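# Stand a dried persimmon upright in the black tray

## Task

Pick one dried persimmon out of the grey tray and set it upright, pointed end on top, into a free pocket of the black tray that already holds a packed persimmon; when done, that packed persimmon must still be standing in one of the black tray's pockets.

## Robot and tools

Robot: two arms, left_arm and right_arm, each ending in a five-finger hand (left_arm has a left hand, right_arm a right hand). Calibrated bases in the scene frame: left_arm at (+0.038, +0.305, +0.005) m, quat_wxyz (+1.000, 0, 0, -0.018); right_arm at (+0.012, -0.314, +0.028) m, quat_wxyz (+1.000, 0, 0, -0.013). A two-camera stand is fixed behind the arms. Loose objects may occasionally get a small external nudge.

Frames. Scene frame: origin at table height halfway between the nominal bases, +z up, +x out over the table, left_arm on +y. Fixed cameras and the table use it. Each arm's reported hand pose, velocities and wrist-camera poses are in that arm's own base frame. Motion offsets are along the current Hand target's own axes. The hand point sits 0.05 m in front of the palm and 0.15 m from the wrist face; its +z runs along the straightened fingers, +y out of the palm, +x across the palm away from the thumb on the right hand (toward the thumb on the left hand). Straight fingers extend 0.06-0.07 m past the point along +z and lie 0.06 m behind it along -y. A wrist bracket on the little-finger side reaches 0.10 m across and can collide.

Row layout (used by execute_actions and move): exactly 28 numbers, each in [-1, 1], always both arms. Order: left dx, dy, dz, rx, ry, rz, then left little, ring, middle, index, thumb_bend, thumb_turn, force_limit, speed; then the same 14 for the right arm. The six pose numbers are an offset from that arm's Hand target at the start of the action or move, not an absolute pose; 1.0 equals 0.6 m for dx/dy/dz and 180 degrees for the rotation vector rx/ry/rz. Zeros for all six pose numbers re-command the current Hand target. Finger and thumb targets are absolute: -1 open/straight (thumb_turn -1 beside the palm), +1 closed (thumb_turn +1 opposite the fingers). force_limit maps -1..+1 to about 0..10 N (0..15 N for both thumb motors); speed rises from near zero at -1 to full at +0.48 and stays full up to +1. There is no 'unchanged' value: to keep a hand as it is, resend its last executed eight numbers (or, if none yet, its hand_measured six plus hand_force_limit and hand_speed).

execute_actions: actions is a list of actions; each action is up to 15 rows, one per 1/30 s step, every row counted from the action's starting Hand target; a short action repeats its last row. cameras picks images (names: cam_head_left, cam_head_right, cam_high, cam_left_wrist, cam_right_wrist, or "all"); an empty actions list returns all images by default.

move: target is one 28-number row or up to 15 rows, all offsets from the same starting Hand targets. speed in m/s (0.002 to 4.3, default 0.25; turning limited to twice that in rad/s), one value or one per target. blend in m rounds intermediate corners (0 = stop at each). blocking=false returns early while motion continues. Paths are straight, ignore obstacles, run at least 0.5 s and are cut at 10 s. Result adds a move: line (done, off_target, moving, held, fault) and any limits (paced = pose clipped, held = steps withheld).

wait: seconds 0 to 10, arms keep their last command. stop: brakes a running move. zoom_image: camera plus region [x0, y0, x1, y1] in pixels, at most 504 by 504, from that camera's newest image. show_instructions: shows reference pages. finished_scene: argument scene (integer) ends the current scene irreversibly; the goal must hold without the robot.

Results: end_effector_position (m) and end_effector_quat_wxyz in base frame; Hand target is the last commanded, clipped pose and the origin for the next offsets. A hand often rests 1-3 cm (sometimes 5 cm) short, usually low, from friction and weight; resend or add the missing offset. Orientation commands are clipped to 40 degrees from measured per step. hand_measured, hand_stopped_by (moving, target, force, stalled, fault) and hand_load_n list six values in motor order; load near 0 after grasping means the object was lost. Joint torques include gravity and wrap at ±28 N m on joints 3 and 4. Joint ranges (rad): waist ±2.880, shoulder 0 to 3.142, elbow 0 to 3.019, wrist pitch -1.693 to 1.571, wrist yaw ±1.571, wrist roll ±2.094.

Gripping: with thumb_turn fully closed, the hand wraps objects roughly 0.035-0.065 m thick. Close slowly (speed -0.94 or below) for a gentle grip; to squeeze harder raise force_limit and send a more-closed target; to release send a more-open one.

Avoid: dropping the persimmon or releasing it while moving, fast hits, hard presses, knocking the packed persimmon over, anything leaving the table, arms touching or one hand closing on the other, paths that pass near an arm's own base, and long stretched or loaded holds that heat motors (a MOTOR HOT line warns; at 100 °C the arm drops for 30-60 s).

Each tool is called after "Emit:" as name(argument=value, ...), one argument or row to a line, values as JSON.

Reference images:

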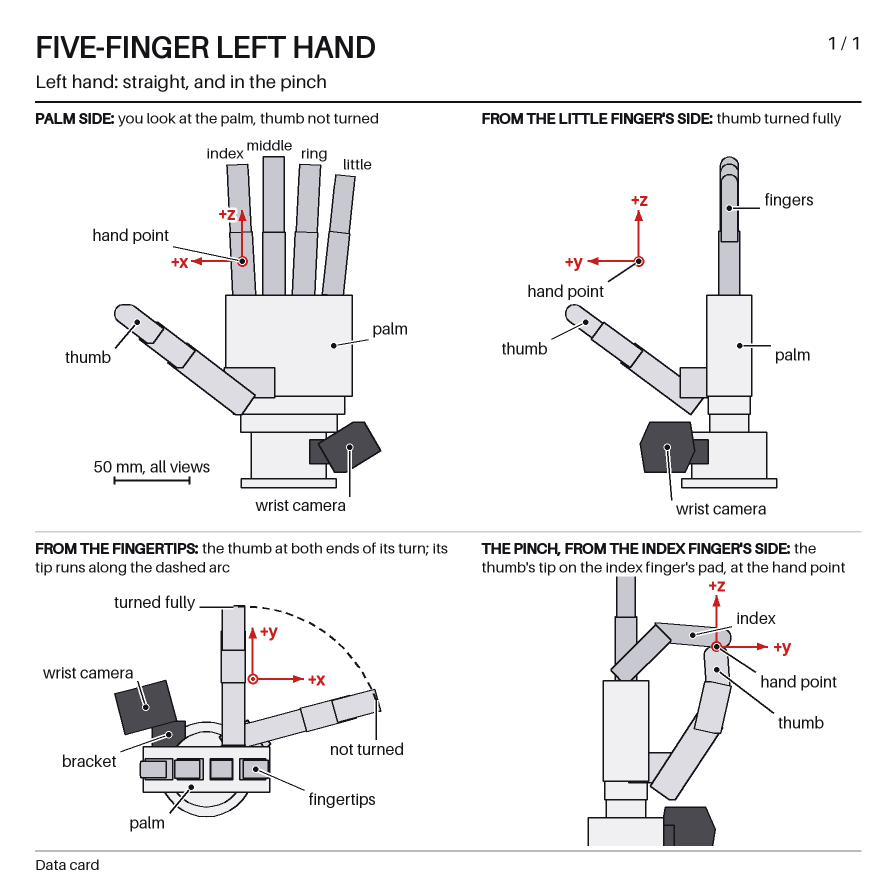

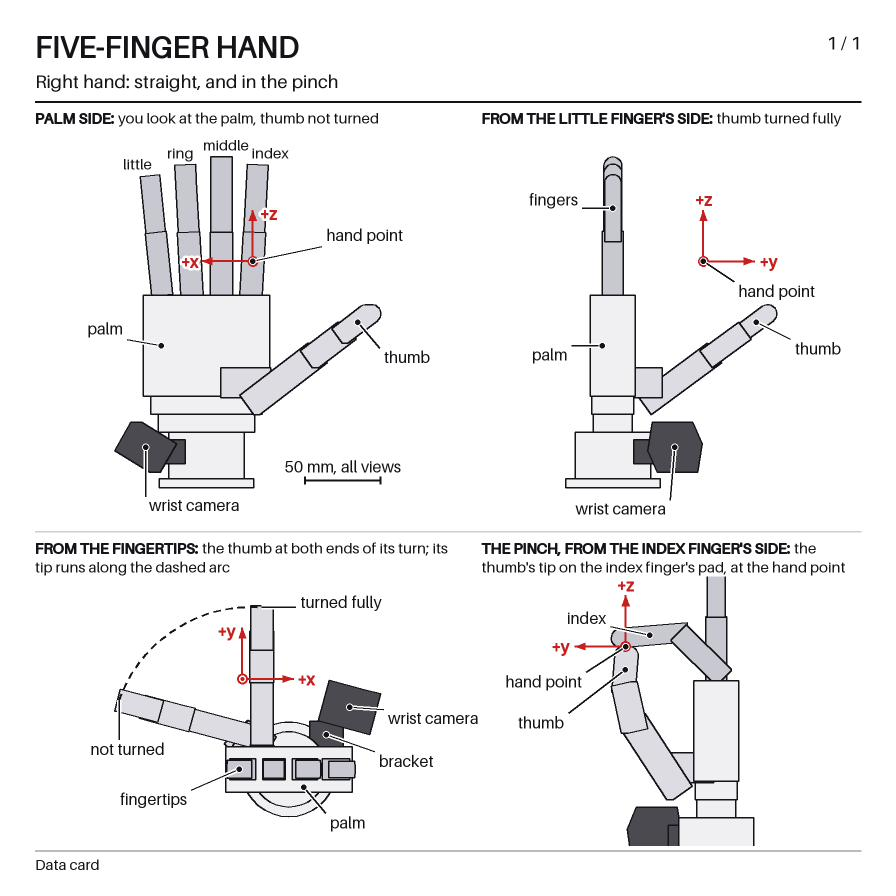

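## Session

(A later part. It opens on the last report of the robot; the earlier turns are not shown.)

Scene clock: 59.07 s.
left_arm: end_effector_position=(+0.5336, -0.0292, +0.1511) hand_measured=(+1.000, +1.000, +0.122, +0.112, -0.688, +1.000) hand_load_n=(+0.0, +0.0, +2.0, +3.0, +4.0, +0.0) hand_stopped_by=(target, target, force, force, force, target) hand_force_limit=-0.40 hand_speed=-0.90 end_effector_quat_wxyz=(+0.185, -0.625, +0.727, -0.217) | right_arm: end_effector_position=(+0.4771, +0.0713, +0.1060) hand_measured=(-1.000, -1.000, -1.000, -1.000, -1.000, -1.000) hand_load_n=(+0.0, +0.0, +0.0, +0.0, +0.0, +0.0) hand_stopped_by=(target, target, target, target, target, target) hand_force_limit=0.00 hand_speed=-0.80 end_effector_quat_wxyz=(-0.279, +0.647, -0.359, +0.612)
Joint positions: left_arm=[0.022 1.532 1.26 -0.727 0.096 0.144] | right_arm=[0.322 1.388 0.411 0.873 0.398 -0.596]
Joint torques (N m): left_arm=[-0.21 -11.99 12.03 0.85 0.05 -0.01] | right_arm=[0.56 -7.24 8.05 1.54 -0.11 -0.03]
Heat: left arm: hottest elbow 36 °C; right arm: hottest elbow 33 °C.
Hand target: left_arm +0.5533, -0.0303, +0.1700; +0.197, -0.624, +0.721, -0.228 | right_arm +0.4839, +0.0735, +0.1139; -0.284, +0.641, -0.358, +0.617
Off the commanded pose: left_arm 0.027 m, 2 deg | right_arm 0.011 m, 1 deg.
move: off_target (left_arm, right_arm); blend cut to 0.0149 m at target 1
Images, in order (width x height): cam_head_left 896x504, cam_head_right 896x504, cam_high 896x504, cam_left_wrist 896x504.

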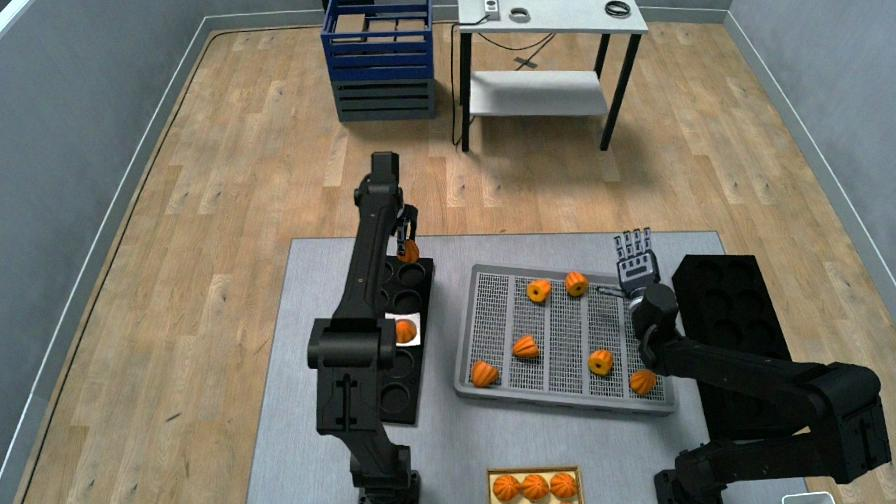

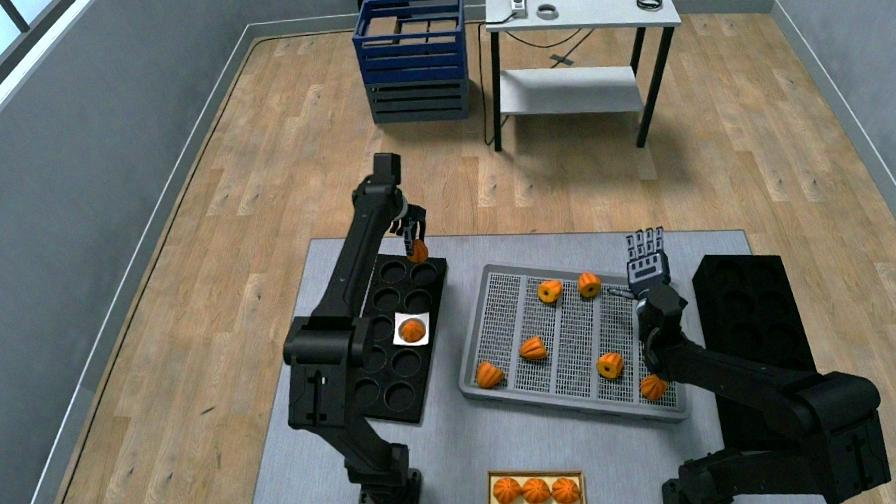

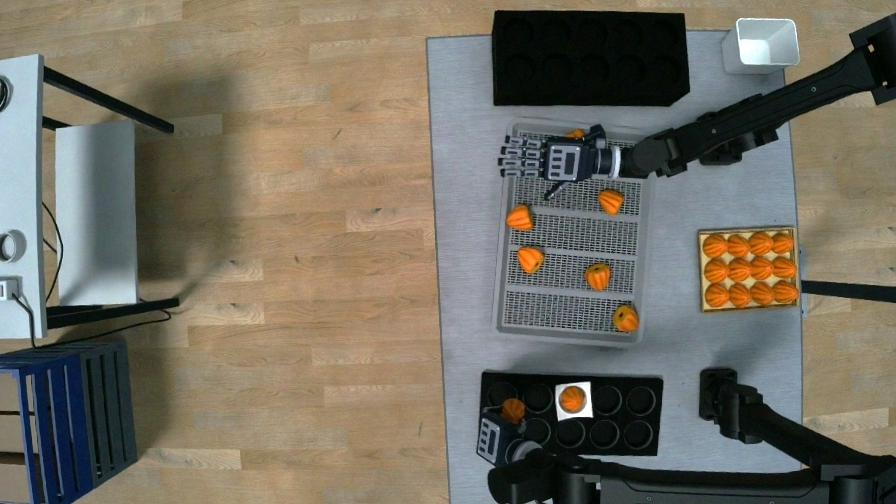

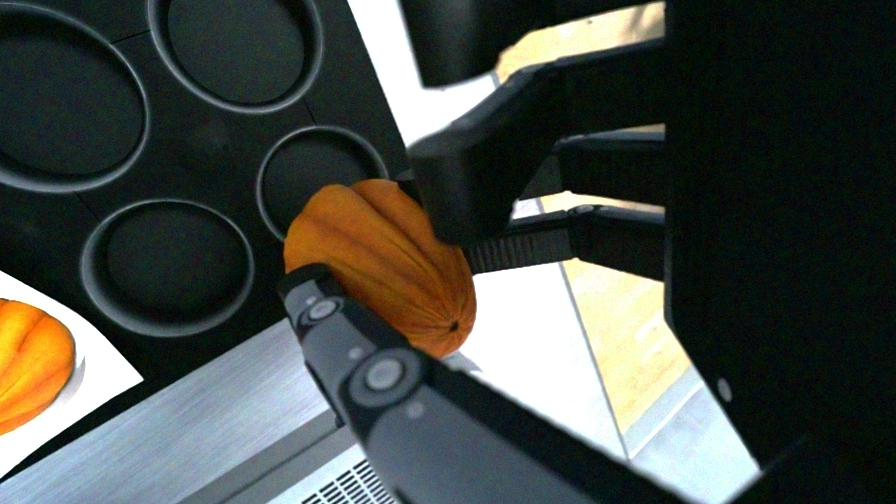

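Emit:
zoom_image(
  camera="cam_head_left",
  region=[390, 230, 430, 270],
)

Emit:
zoom_image(
  camera="cam_head_right",
  region=[400, 230, 440, 270],
)

Emit:
zoom_image(
  camera="cam_high",
  region=[495, 390, 535, 430],
)

Emit:
zoom_image(
  camera="cam_high",
  region=[552, 380, 592, 420],
)

Scaled by 12.600 from the camera's 896x504 image, which has a finer 1280x720 frame.

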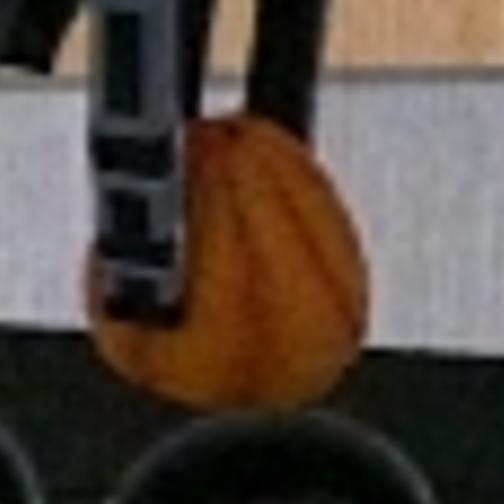

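Scaled by 12.600 from the camera's 896x504 image, which has a finer 1280x720 frame.

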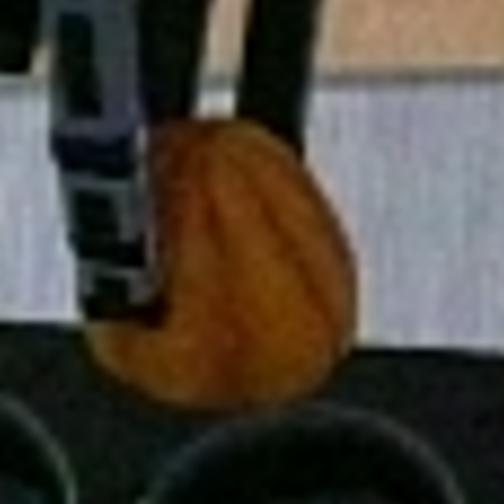

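Scaled by 12.600 from the camera's 896x504 image, which has a finer 1280x720 frame.

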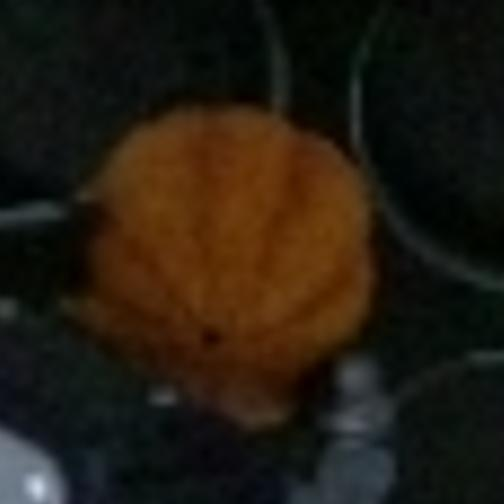

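Scaled by 12.600 from the camera's 896x504 image, which has a finer 1280x720 frame.

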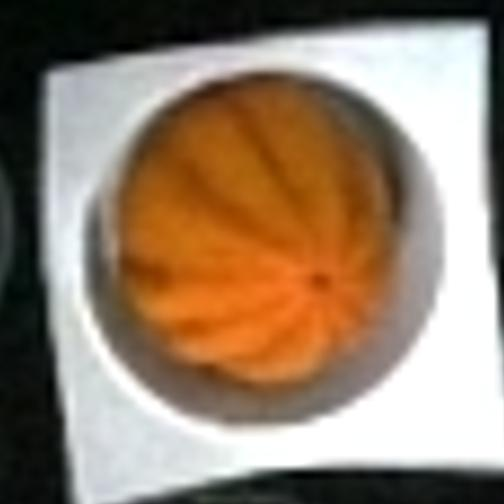

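Emit:
move(
  target=[-0.0088,0.0935,0.1115,0.0278,0,0,1,1,0.3,0.3,0.0,1,-0.4,-0.9,0,0,0,0,0,0,-1,-1,-1,-1,-1,-1,0,-0.8],
  speed=0.12,
  cameras=["cam_left_wrist","cam_head_left","cam_high"],
)

Emit:
zoom_image(
  camera="cam_head_left",
  region=[370, 230, 450, 310],
)

Emit:
zoom_image(
  camera="cam_high",
  region=[480, 370, 550, 440],
)

Scene clock: 83.57 s.
left_arm: end_effector_position=(+0.5429, -0.0276, +0.0869) hand_measured=(+1.000, +1.000, +0.122, +0.112, -0.688, +1.000) hand_load_n=(+0.0, +0.5, +2.0, +3.0, +4.0, +0.0) hand_stopped_by=(target, target, force, force, force, target) hand_force_limit=-0.40 hand_speed=-0.90 end_effector_quat_wxyz=(+0.222, -0.613, +0.714, -0.256) | right_arm: end_effector_position=(+0.4771, +0.0713, +0.1060) hand_measured=(-1.000, -1.000, -1.000, -1.000, -1.000, -1.000) hand_load_n=(+0.0, +0.0, +0.0, +0.0, +0.0, +0.0) hand_stopped_by=(target, target, target, target, target, target) hand_force_limit=0.00 hand_speed=-0.80 end_effector_quat_wxyz=(-0.279, +0.647, -0.359, +0.612)
Joint positions: left_arm=[0.03 1.561 1.079 -0.406 0.113 0.143] | right_arm=[0.322 1.388 0.411 0.873 0.398 -0.596]
Joint torques (N m): left_arm=[0.15 -12.4 6.94 2.25 0.3 0.06] | right_arm=[0.67 -7.24 8.06 1.58 -0.11 -0.04]
Heat: left arm: hottest elbow 38 °C; right arm: hottest elbow 33 °C.
Hand target: left_arm +0.5466, -0.0241, +0.0831; +0.224, -0.615, +0.710, -0.259 | right_arm +0.4839, +0.0735, +0.1139; -0.284, +0.641, -0.358, +0.617
Off the commanded pose: left_arm 0.006 m, 1 deg | right_arm 0.011 m, 1 deg.
move: off_target (right_arm)
Images, in order (width x height): cam_head_left 896x504, cam_high 896x504, cam_left_wrist 896x504.

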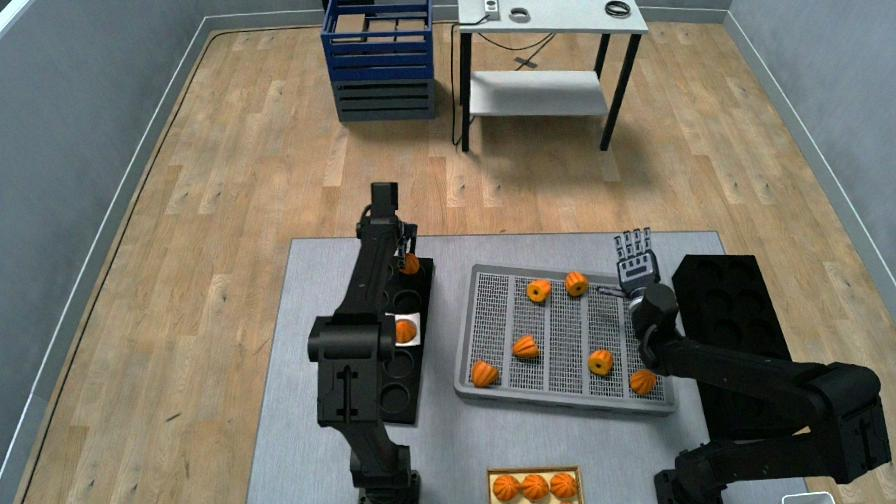

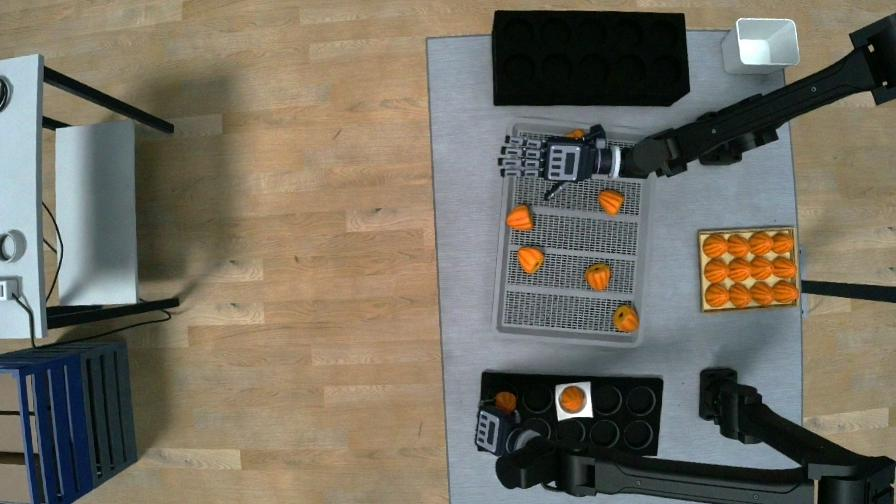

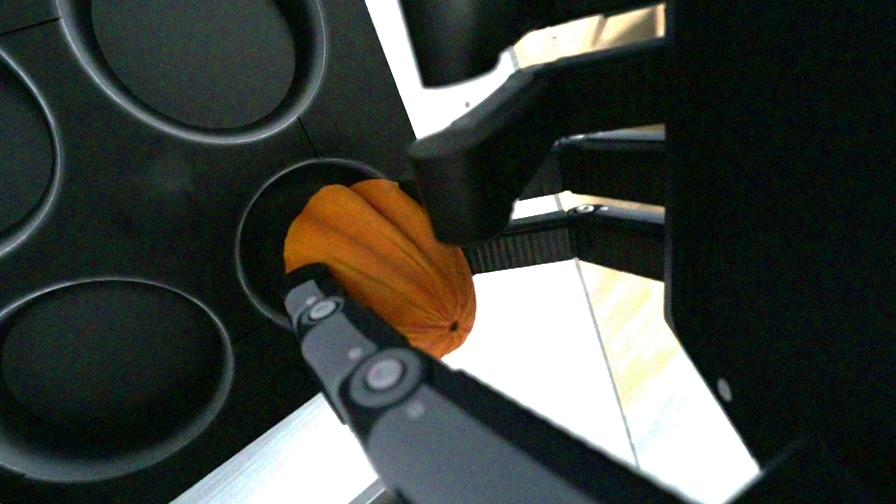

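Scaled by 6.300 from the camera's 896x504 image, which has a finer 1280x720 frame.

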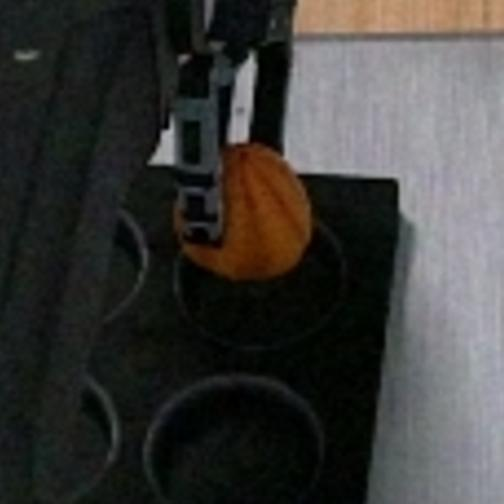

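Scaled by 7.200 from the camera's 896x504 image, which has a finer 1280x720 frame.

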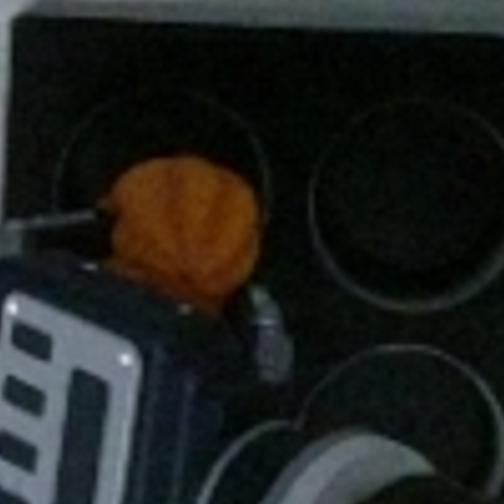

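Emit:
move(
  target=[0,0.0247,0.0293,0,0,0,1,1,0.3,0.3,0.0,1,-0.4,-0.9,0,0,0,0,0,0,-1,-1,-1,-1,-1,-1,0,-0.8],
  speed=0.08,
  cameras=["cam_left_wrist","cam_head_left","cam_high"],
)

Emit:
zoom_image(
  camera="cam_head_left",
  region=[370, 230, 450, 310],
)

Emit:
zoom_image(
  camera="cam_high",
  region=[480, 370, 550, 440],
)

Scene clock: 89.40 s.
left_arm: end_effector_position=(+0.5432, -0.0276, +0.0645) hand_measured=(+1.000, +1.000, +0.122, +0.112, -0.688, +1.000) hand_load_n=(+0.0, +0.0, +2.0, +3.0, +4.0, +0.0) hand_stopped_by=(target, target, force, force, force, target) hand_force_limit=-0.40 hand_speed=-0.90 end_effector_quat_wxyz=(+0.222, -0.612, +0.714, -0.256) | right_arm: end_effector_position=(+0.4771, +0.0713, +0.1060) hand_measured=(-1.000, -1.000, -1.000, -1.000, -1.000, -1.000) hand_load_n=(+0.0, +0.0, +0.0, +0.0, +0.0, +0.0) hand_stopped_by=(target, target, target, target, target, target) hand_force_limit=0.00 hand_speed=-0.80 end_effector_quat_wxyz=(-0.279, +0.647, -0.359, +0.612)
Joint positions: left_arm=[0.03 1.592 1.048 -0.343 0.113 0.143] | right_arm=[0.322 1.388 0.411 0.873 0.398 -0.596]
Joint torques (N m): left_arm=[0.15 -12.45 6.74 2.06 0.3 0.06] | right_arm=[0.67 -7.18 8.03 1.58 -0.11 -0.03]
Heat: left arm: hottest elbow 37 °C; right arm: hottest elbow 33 °C.
Hand target: left_arm +0.5467, -0.0241, +0.0602; +0.224, -0.615, +0.710, -0.259 | right_arm +0.4839, +0.0735, +0.1139; -0.284, +0.641, -0.358, +0.617
Off the commanded pose: left_arm 0.007 m, 1 deg | right_arm 0.011 m, 1 deg.
move: off_target (right_arm)
Images, in order (width x height): cam_head_left 896x504, cam_high 896x504, cam_left_wrist 896x504.

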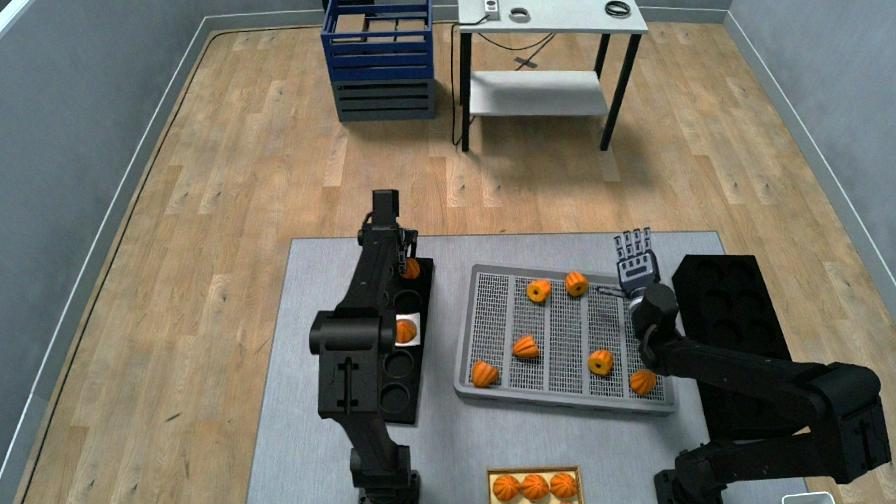

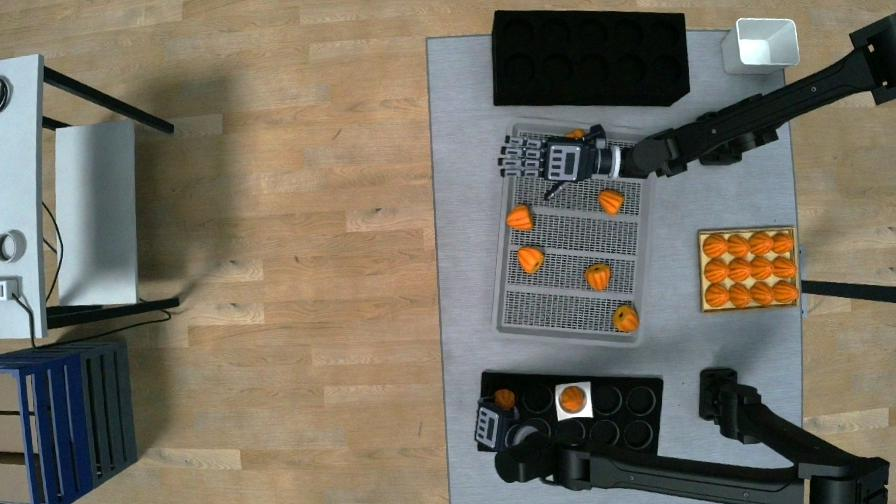

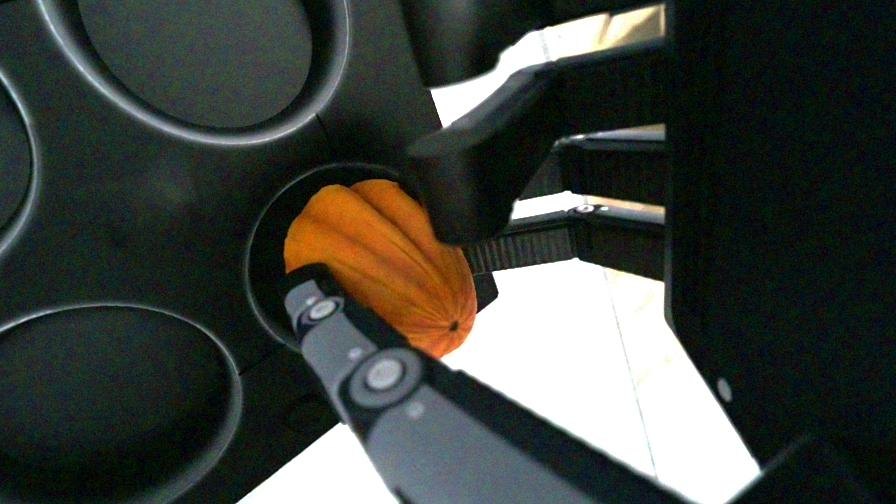

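Scaled by 6.300 from the camera's 896x504 image, which has a finer 1280x720 frame.

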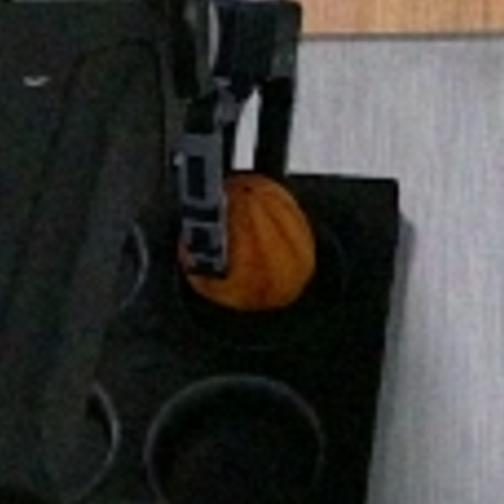

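Scaled by 7.200 from the camera's 896x504 image, which has a finer 1280x720 frame.

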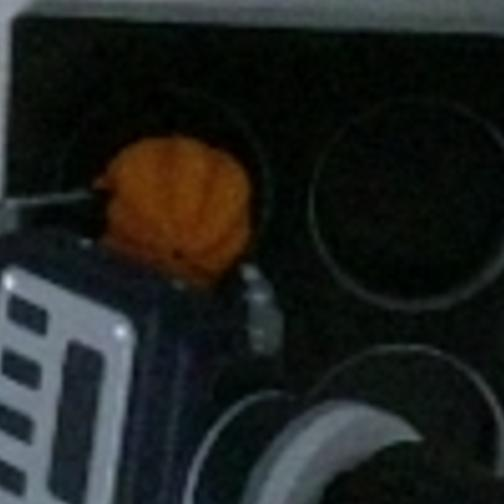

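Emit:
move(
  target=[0,0.0108,0.0127,0,0,0,1,1,0.3,0.3,0.0,1,-0.4,-0.9,0,0,0,0,0,0,-1,-1,-1,-1,-1,-1,0,-0.8],
  speed=0.06,
  cameras=["cam_left_wrist","cam_head_left"],
)

Emit:
zoom_image(
  camera="cam_head_left",
  region=[370, 230, 450, 310],
)

Scene clock: 93.13 s.
left_arm: end_effector_position=(+0.5437, -0.0276, +0.0557) hand_measured=(+1.000, +1.000, +0.122, +0.112, -0.688, +1.000) hand_load_n=(+0.0, +0.0, +2.0, +3.0, +4.5, +0.0) hand_stopped_by=(target, target, force, force, force, target) hand_force_limit=-0.40 hand_speed=-0.90 end_effector_quat_wxyz=(+0.223, -0.612, +0.714, -0.257) | right_arm: end_effector_position=(+0.4771, +0.0713, +0.1060) hand_measured=(-1.000, -1.000, -1.000, -1.000, -1.000, -1.000) hand_load_n=(+0.0, +0.0, +0.0, +0.0, +0.5, +0.0) hand_stopped_by=(target, target, target, target, target, target) hand_force_limit=0.00 hand_speed=-0.80 end_effector_quat_wxyz=(-0.279, +0.647, -0.359, +0.612)
Joint positions: left_arm=[0.03 1.605 1.036 -0.316 0.113 0.143] | right_arm=[0.322 1.388 0.411 0.873 0.398 -0.596]
Joint torques (N m): left_arm=[0.09 -12.45 6.54 2.13 0.3 0.06] | right_arm=[0.5 -7.12 8.01 1.57 -0.12 -0.04]
Heat: left arm: hottest elbow 37 °C; right arm: hottest elbow 33 °C.
Hand target: left_arm +0.5464, -0.0241, +0.0501; +0.224, -0.615, +0.710, -0.259 | right_arm +0.4839, +0.0735, +0.1139; -0.284, +0.641, -0.358, +0.617
Off the commanded pose: left_arm 0.007 m, 1 deg | right_arm 0.011 m, 1 deg.
move: off_target (right_arm)
Images, in order (width x height): cam_head_left 896x504, cam_left_wrist 896x504.

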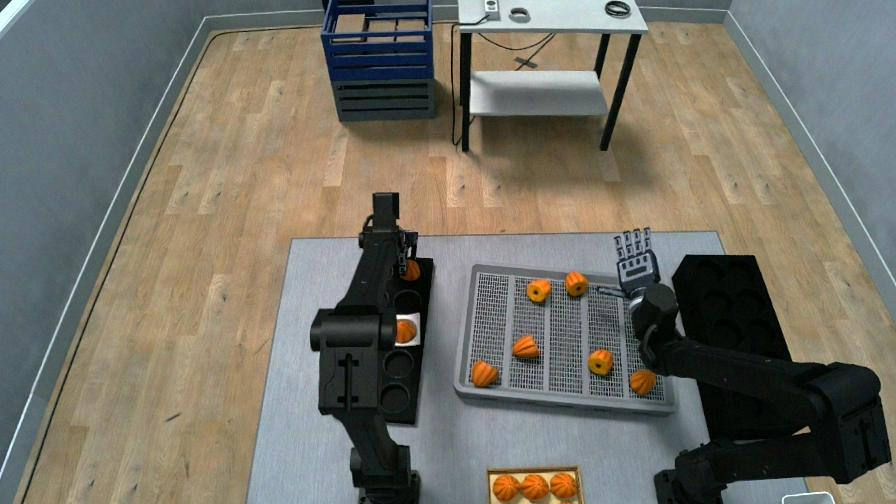

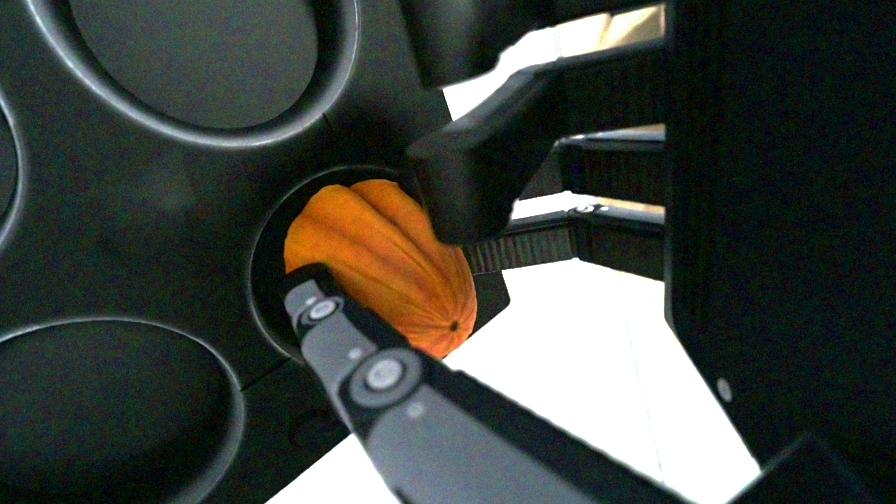

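Scaled by 6.300 from the camera's 896x504 image, which has a finer 1280x720 frame.

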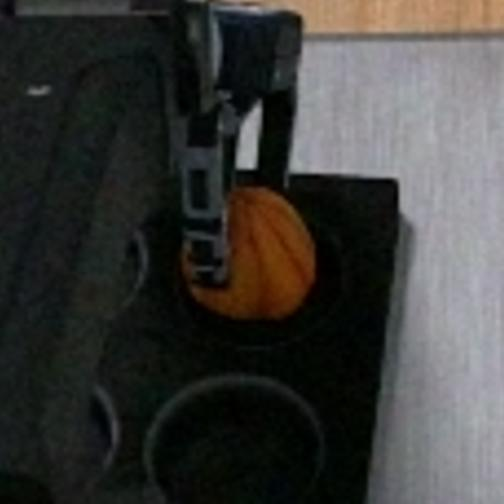

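Emit:
move(
  target=[0,0.0086,0.0102,0,0,0,1,1,0.3,0.3,0.0,1,-0.4,-0.9,0,0,0,0,0,0,-1,-1,-1,-1,-1,-1,0,-0.8],
  speed=0.05,
  cameras=["cam_left_wrist","cam_head_left"],
)

Emit:
zoom_image(
  camera="cam_head_left",
  region=[370, 230, 450, 310],
)

Scene clock: 95.83 s.
left_arm: end_effector_position=(+0.5439, -0.0276, +0.0479) hand_measured=(+1.000, +1.000, +0.122, +0.112, -0.688, +1.000) hand_load_n=(+0.0, +0.0, +2.5, +3.5, +4.5, +0.0) hand_stopped_by=(target, target, force, force, force, target) hand_force_limit=-0.40 hand_speed=-0.90 end_effector_quat_wxyz=(+0.223, -0.612, +0.714, -0.257) | right_arm: end_effector_position=(+0.4771, +0.0713, +0.1060) hand_measured=(-1.000, -1.000, -1.000, -1.000, -1.000, -1.000) hand_load_n=(+0.0, +0.0, +0.0, +0.0, +0.0, +0.0) hand_stopped_by=(target, target, target, target, target, target) hand_force_limit=0.00 hand_speed=-0.80 end_effector_quat_wxyz=(-0.279, +0.647, -0.359, +0.612)
Joint positions: left_arm=[0.03 1.617 1.027 -0.294 0.113 0.143] | right_arm=[0.322 1.388 0.411 0.873 0.398 -0.596]
Joint torques (N m): left_arm=[0.15 -12.69 6.49 1.94 0.3 0.06] | right_arm=[0.62 -7.18 8.09 1.57 -0.11 -0.03]
Heat: left arm: hottest elbow 37 °C; right arm: hottest elbow 33 °C.
Hand target: left_arm +0.5464, -0.0241, +0.0420; +0.224, -0.615, +0.710, -0.259 | right_arm +0.4839, +0.0735, +0.1139; -0.284, +0.641, -0.358, +0.617
Off the commanded pose: left_arm 0.007 m, 1 deg | right_arm 0.011 m, 1 deg.
move: off_target (right_arm)
Images, in order (width x height): cam_head_left 896x504, cam_left_wrist 896x504.

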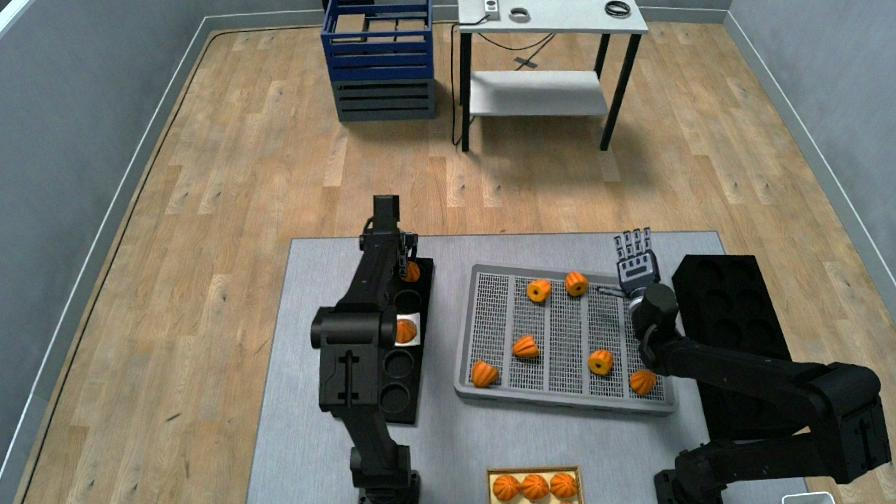

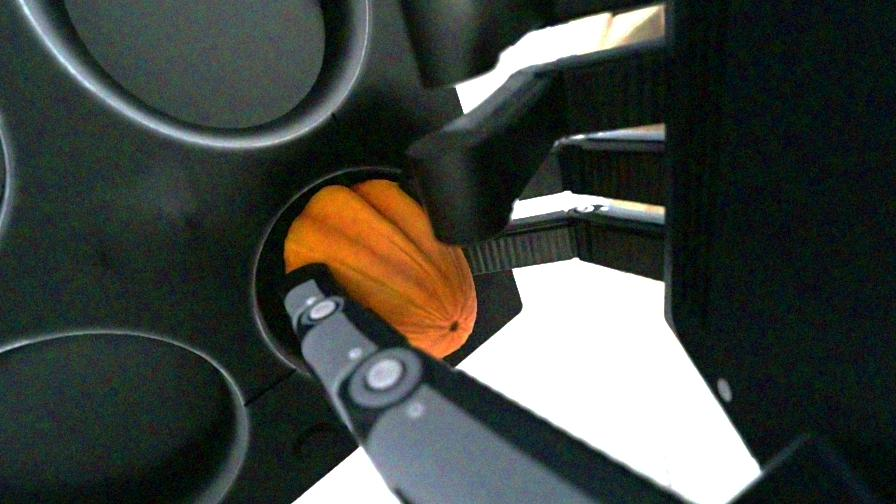

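Scaled by 6.300 from the camera's 896x504 image, which has a finer 1280x720 frame.

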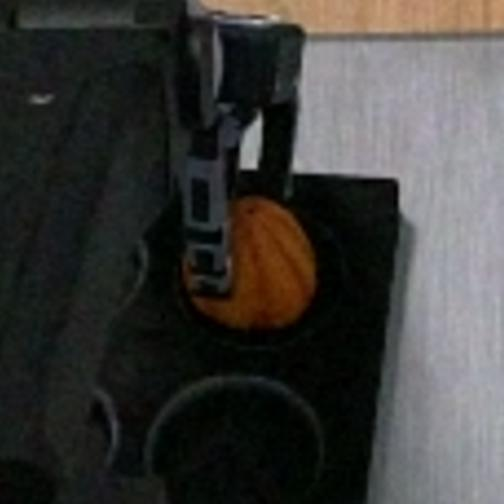

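Emit:
move(
  target=[0,0.0054,0.0064,0,0,0,1,1,0.3,0.3,0.0,1,-0.4,-0.9,0,0,0,0,0,0,-1,-1,-1,-1,-1,-1,0,-0.8],
  speed=0.04,
  cameras=["cam_left_wrist","cam_head_left","cam_high"],
)

Emit:
zoom_image(
  camera="cam_head_left",
  region=[370, 230, 450, 310],
)

Emit:
zoom_image(
  camera="cam_high",
  region=[480, 370, 550, 440],
)

Scene clock: 98.37 s.
left_arm: end_effector_position=(+0.5443, -0.0275, +0.0439) hand_measured=(+1.000, +1.000, +0.122, +0.112, -0.688, +1.000) hand_load_n=(+0.5, +0.0, +1.5, +3.5, +4.5, +0.0) hand_stopped_by=(target, target, force, force, force, target) hand_force_limit=-0.40 hand_speed=-0.90 end_effector_quat_wxyz=(+0.224, -0.612, +0.714, -0.257) | right_arm: end_effector_position=(+0.4771, +0.0713, +0.1060) hand_measured=(-1.000, -1.000, -1.000, -1.000, -1.000, -1.000) hand_load_n=(+0.0, +0.0, -0.5, +0.0, +0.0, +0.0) hand_stopped_by=(target, target, target, target, target, target) hand_force_limit=0.00 hand_speed=-0.80 end_effector_quat_wxyz=(-0.279, +0.647, -0.359, +0.612)
Joint positions: left_arm=[0.03 1.624 1.022 -0.28 0.113 0.143] | right_arm=[0.322 1.388 0.411 0.873 0.398 -0.596]
Joint torques (N m): left_arm=[0.15 -12.63 6.42 1.95 0.3 0.06] | right_arm=[0.62 -7.24 8.05 1.58 -0.11 -0.03]
Heat: left arm: hottest elbow 37 °C; right arm: hottest elbow 33 °C.
Hand target: left_arm +0.5465, -0.0241, +0.0370; +0.224, -0.615, +0.710, -0.259 | right_arm +0.4839, +0.0735, +0.1139; -0.284, +0.641, -0.358, +0.617
Off the commanded pose: left_arm 0.008 m, 1 deg | right_arm 0.011 m, 1 deg.
move: off_target (right_arm)
Images, in order (width x height): cam_head_left 896x504, cam_high 896x504, cam_left_wrist 896x504.

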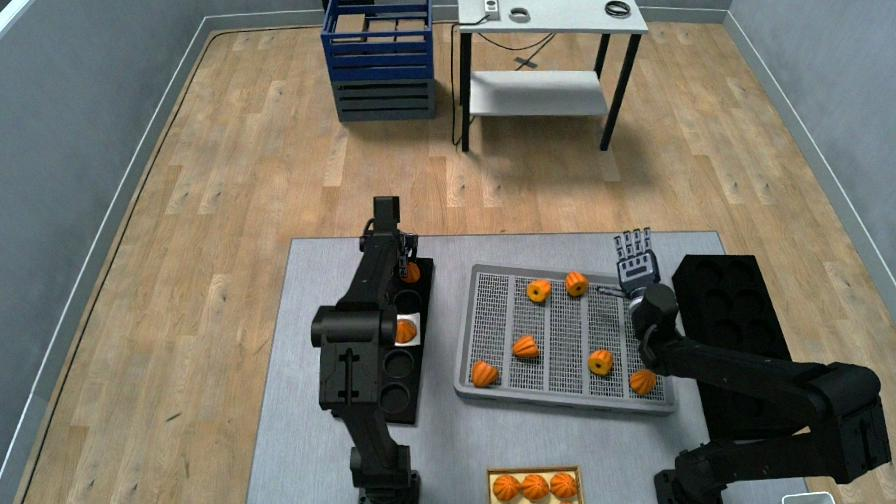

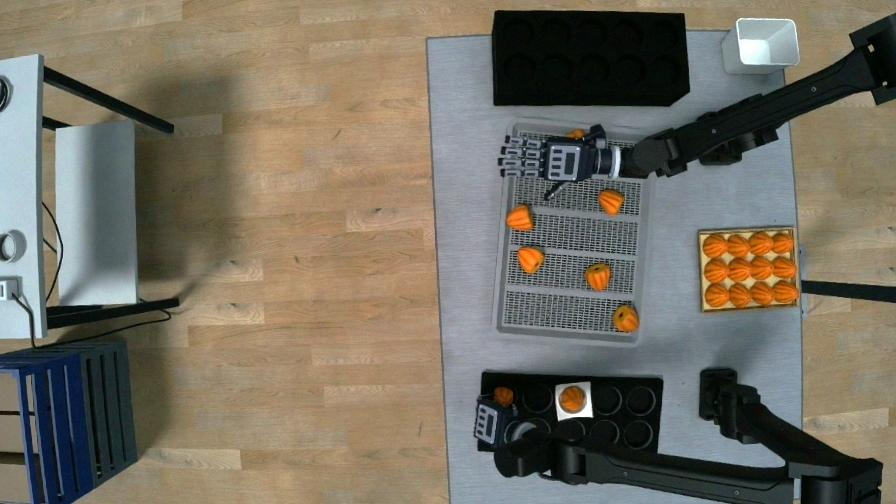

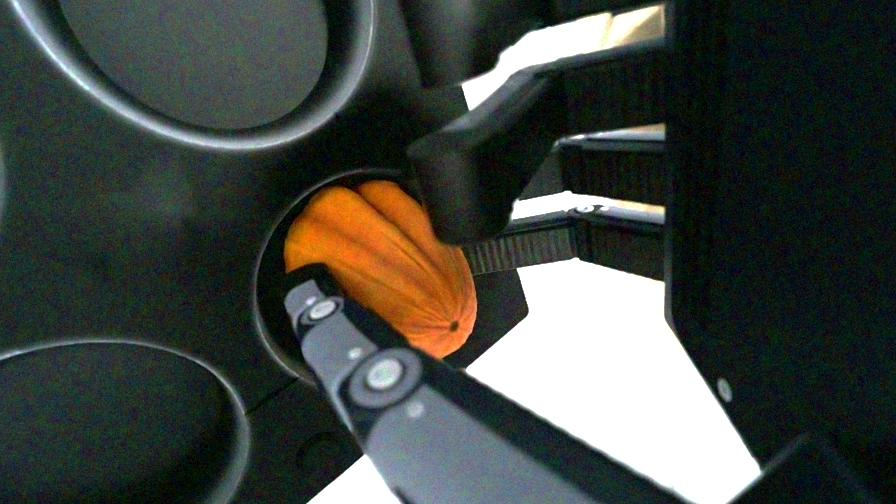

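Scaled by 6.300 from the camera's 896x504 image, which has a finer 1280x720 frame.

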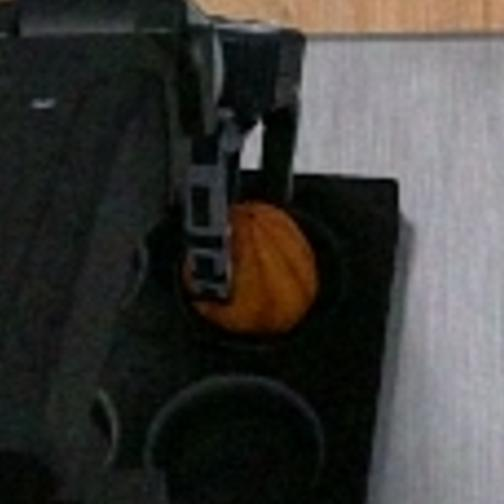

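Scaled by 7.200 from the camera's 896x504 image, which has a finer 1280x720 frame.

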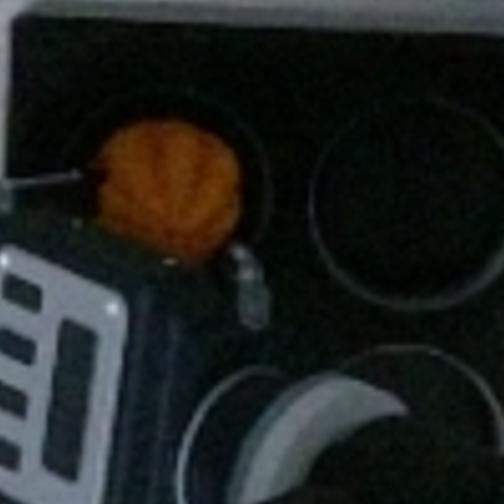

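Emit:
move(
  target=[
    [0,-0.0032,-0.0038,0,0,0,1,1,0.3,0.3,0.0,1,-0.4,-0.9,0,0,0,0,0,0,-1,-1,-1,-1,-1,-1,0,-0.8],
    [0,-0.0032,-0.0038,0,0,0,1,1,-0.03,-0.03,-1,1,-0.4,-0.9,0,0,0,0,0,0,-1,-1,-1,-1,-1,-1,0,-0.8],
  ],
  speed=0.04,
  cameras=["cam_left_wrist","cam_head_left","cam_high"],
)

Emit:
zoom_image(
  camera="cam_head_left",
  region=[370, 230, 450, 310],
)

Emit:
zoom_image(
  camera="cam_high",
  region=[480, 370, 550, 440],
)

Scene clock: 105.43 s.
left_arm: end_effector_position=(+0.5449, -0.0271, +0.0477) hand_measured=(+1.000, +1.000, -0.028, -0.030, -1.000, +1.000) hand_load_n=(+0.0, +0.0, -7.0, +0.0, +0.0, +0.0) hand_stopped_by=(target, target, target, target, target, target) hand_force_limit=-0.40 hand_speed=-0.90 end_effector_quat_wxyz=(+0.226, -0.611, +0.713, -0.260) | right_arm: end_effector_position=(+0.4771, +0.0713, +0.1060) hand_measured=(-1.000, -1.000, -1.000, -1.000, -1.000, -1.000) hand_load_n=(+0.0, +0.0, +0.0, +0.0, +0.0, +0.0) hand_stopped_by=(target, target, target, target, target, target) hand_force_limit=0.00 hand_speed=-0.80 end_effector_quat_wxyz=(-0.279, +0.647, -0.359, +0.612)
Joint positions: left_arm=[0.032 1.616 1.022 -0.28 0.115 0.143] | right_arm=[0.322 1.388 0.411 0.873 0.398 -0.596]
Joint torques (N m): left_arm=[0.03 -12.1 6.71 1.78 0.22 0.06] | right_arm=[0.56 -7.18 8.05 1.58 -0.11 -0.05]
Heat: left arm: hottest elbow 36 °C; right arm: hottest elbow 33 °C.
Hand target: left_arm +0.5464, -0.0241, +0.0399; +0.224, -0.615, +0.710, -0.259 | right_arm +0.4839, +0.0735, +0.1139; -0.284, +0.641, -0.358, +0.617
Off the commanded pose: left_arm 0.008 m, 1 deg | right_arm 0.011 m, 1 deg.
move: off_target (right_arm)
Images, in order (width x height): cam_head_left 896x504, cam_high 896x504, cam_left_wrist 896x504.

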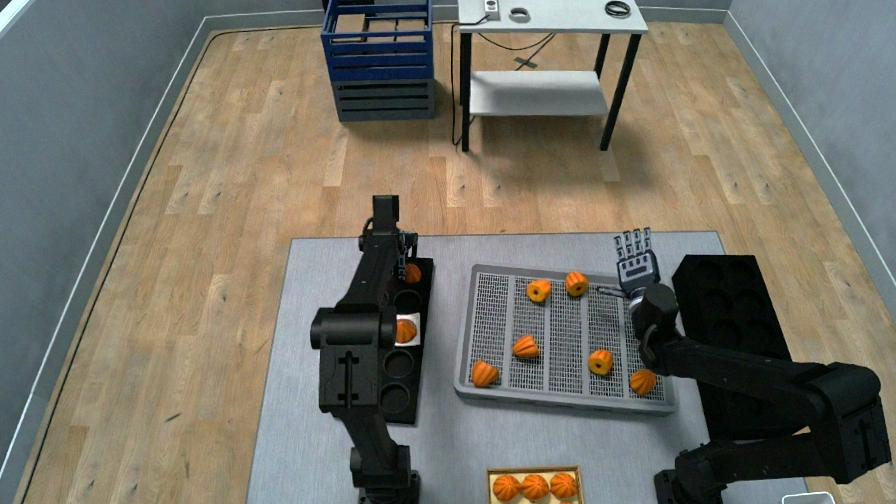

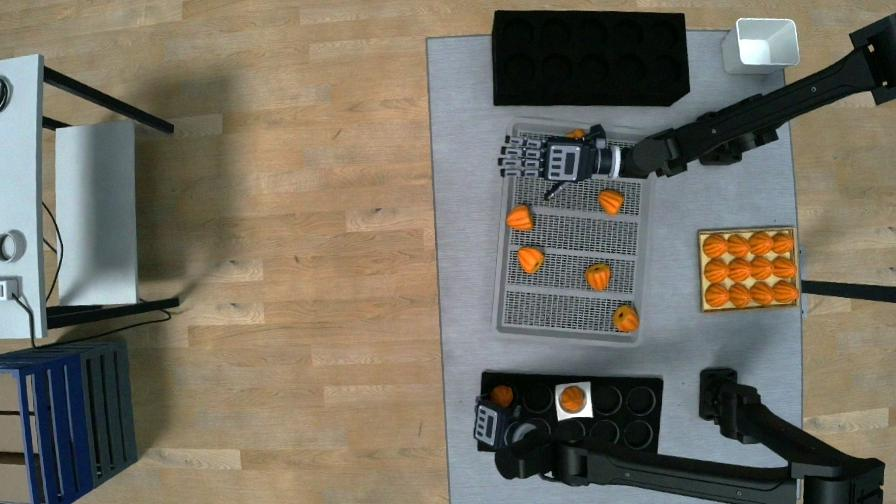

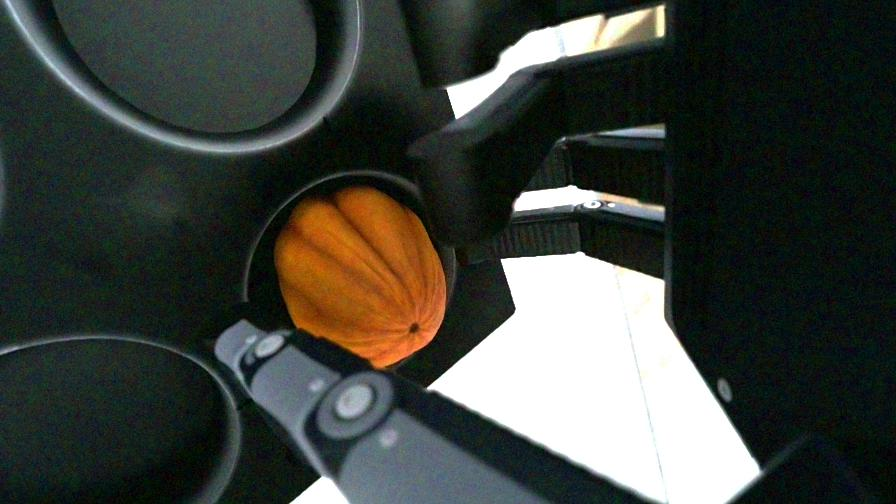

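Scaled by 6.300 from the camera's 896x504 image, which has a finer 1280x720 frame.

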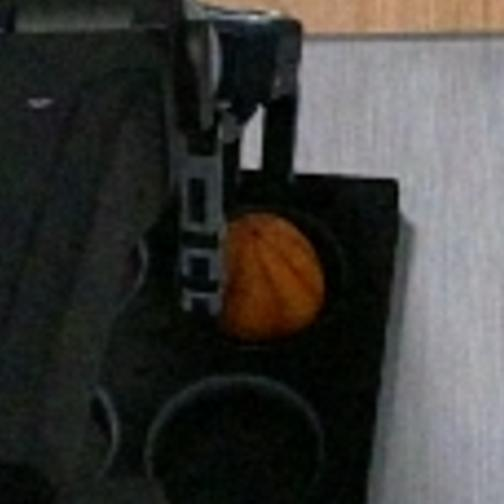

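Scaled by 7.200 from the camera's 896x504 image, which has a finer 1280x720 frame.

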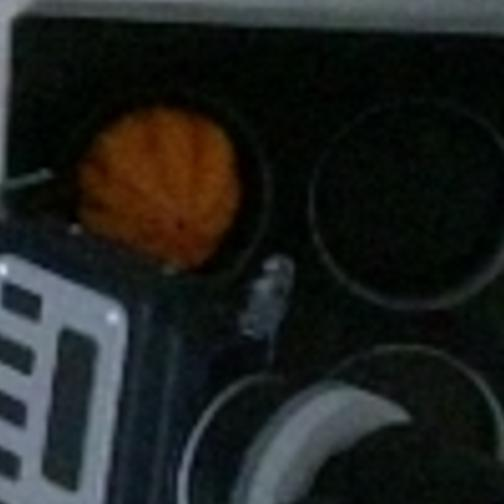

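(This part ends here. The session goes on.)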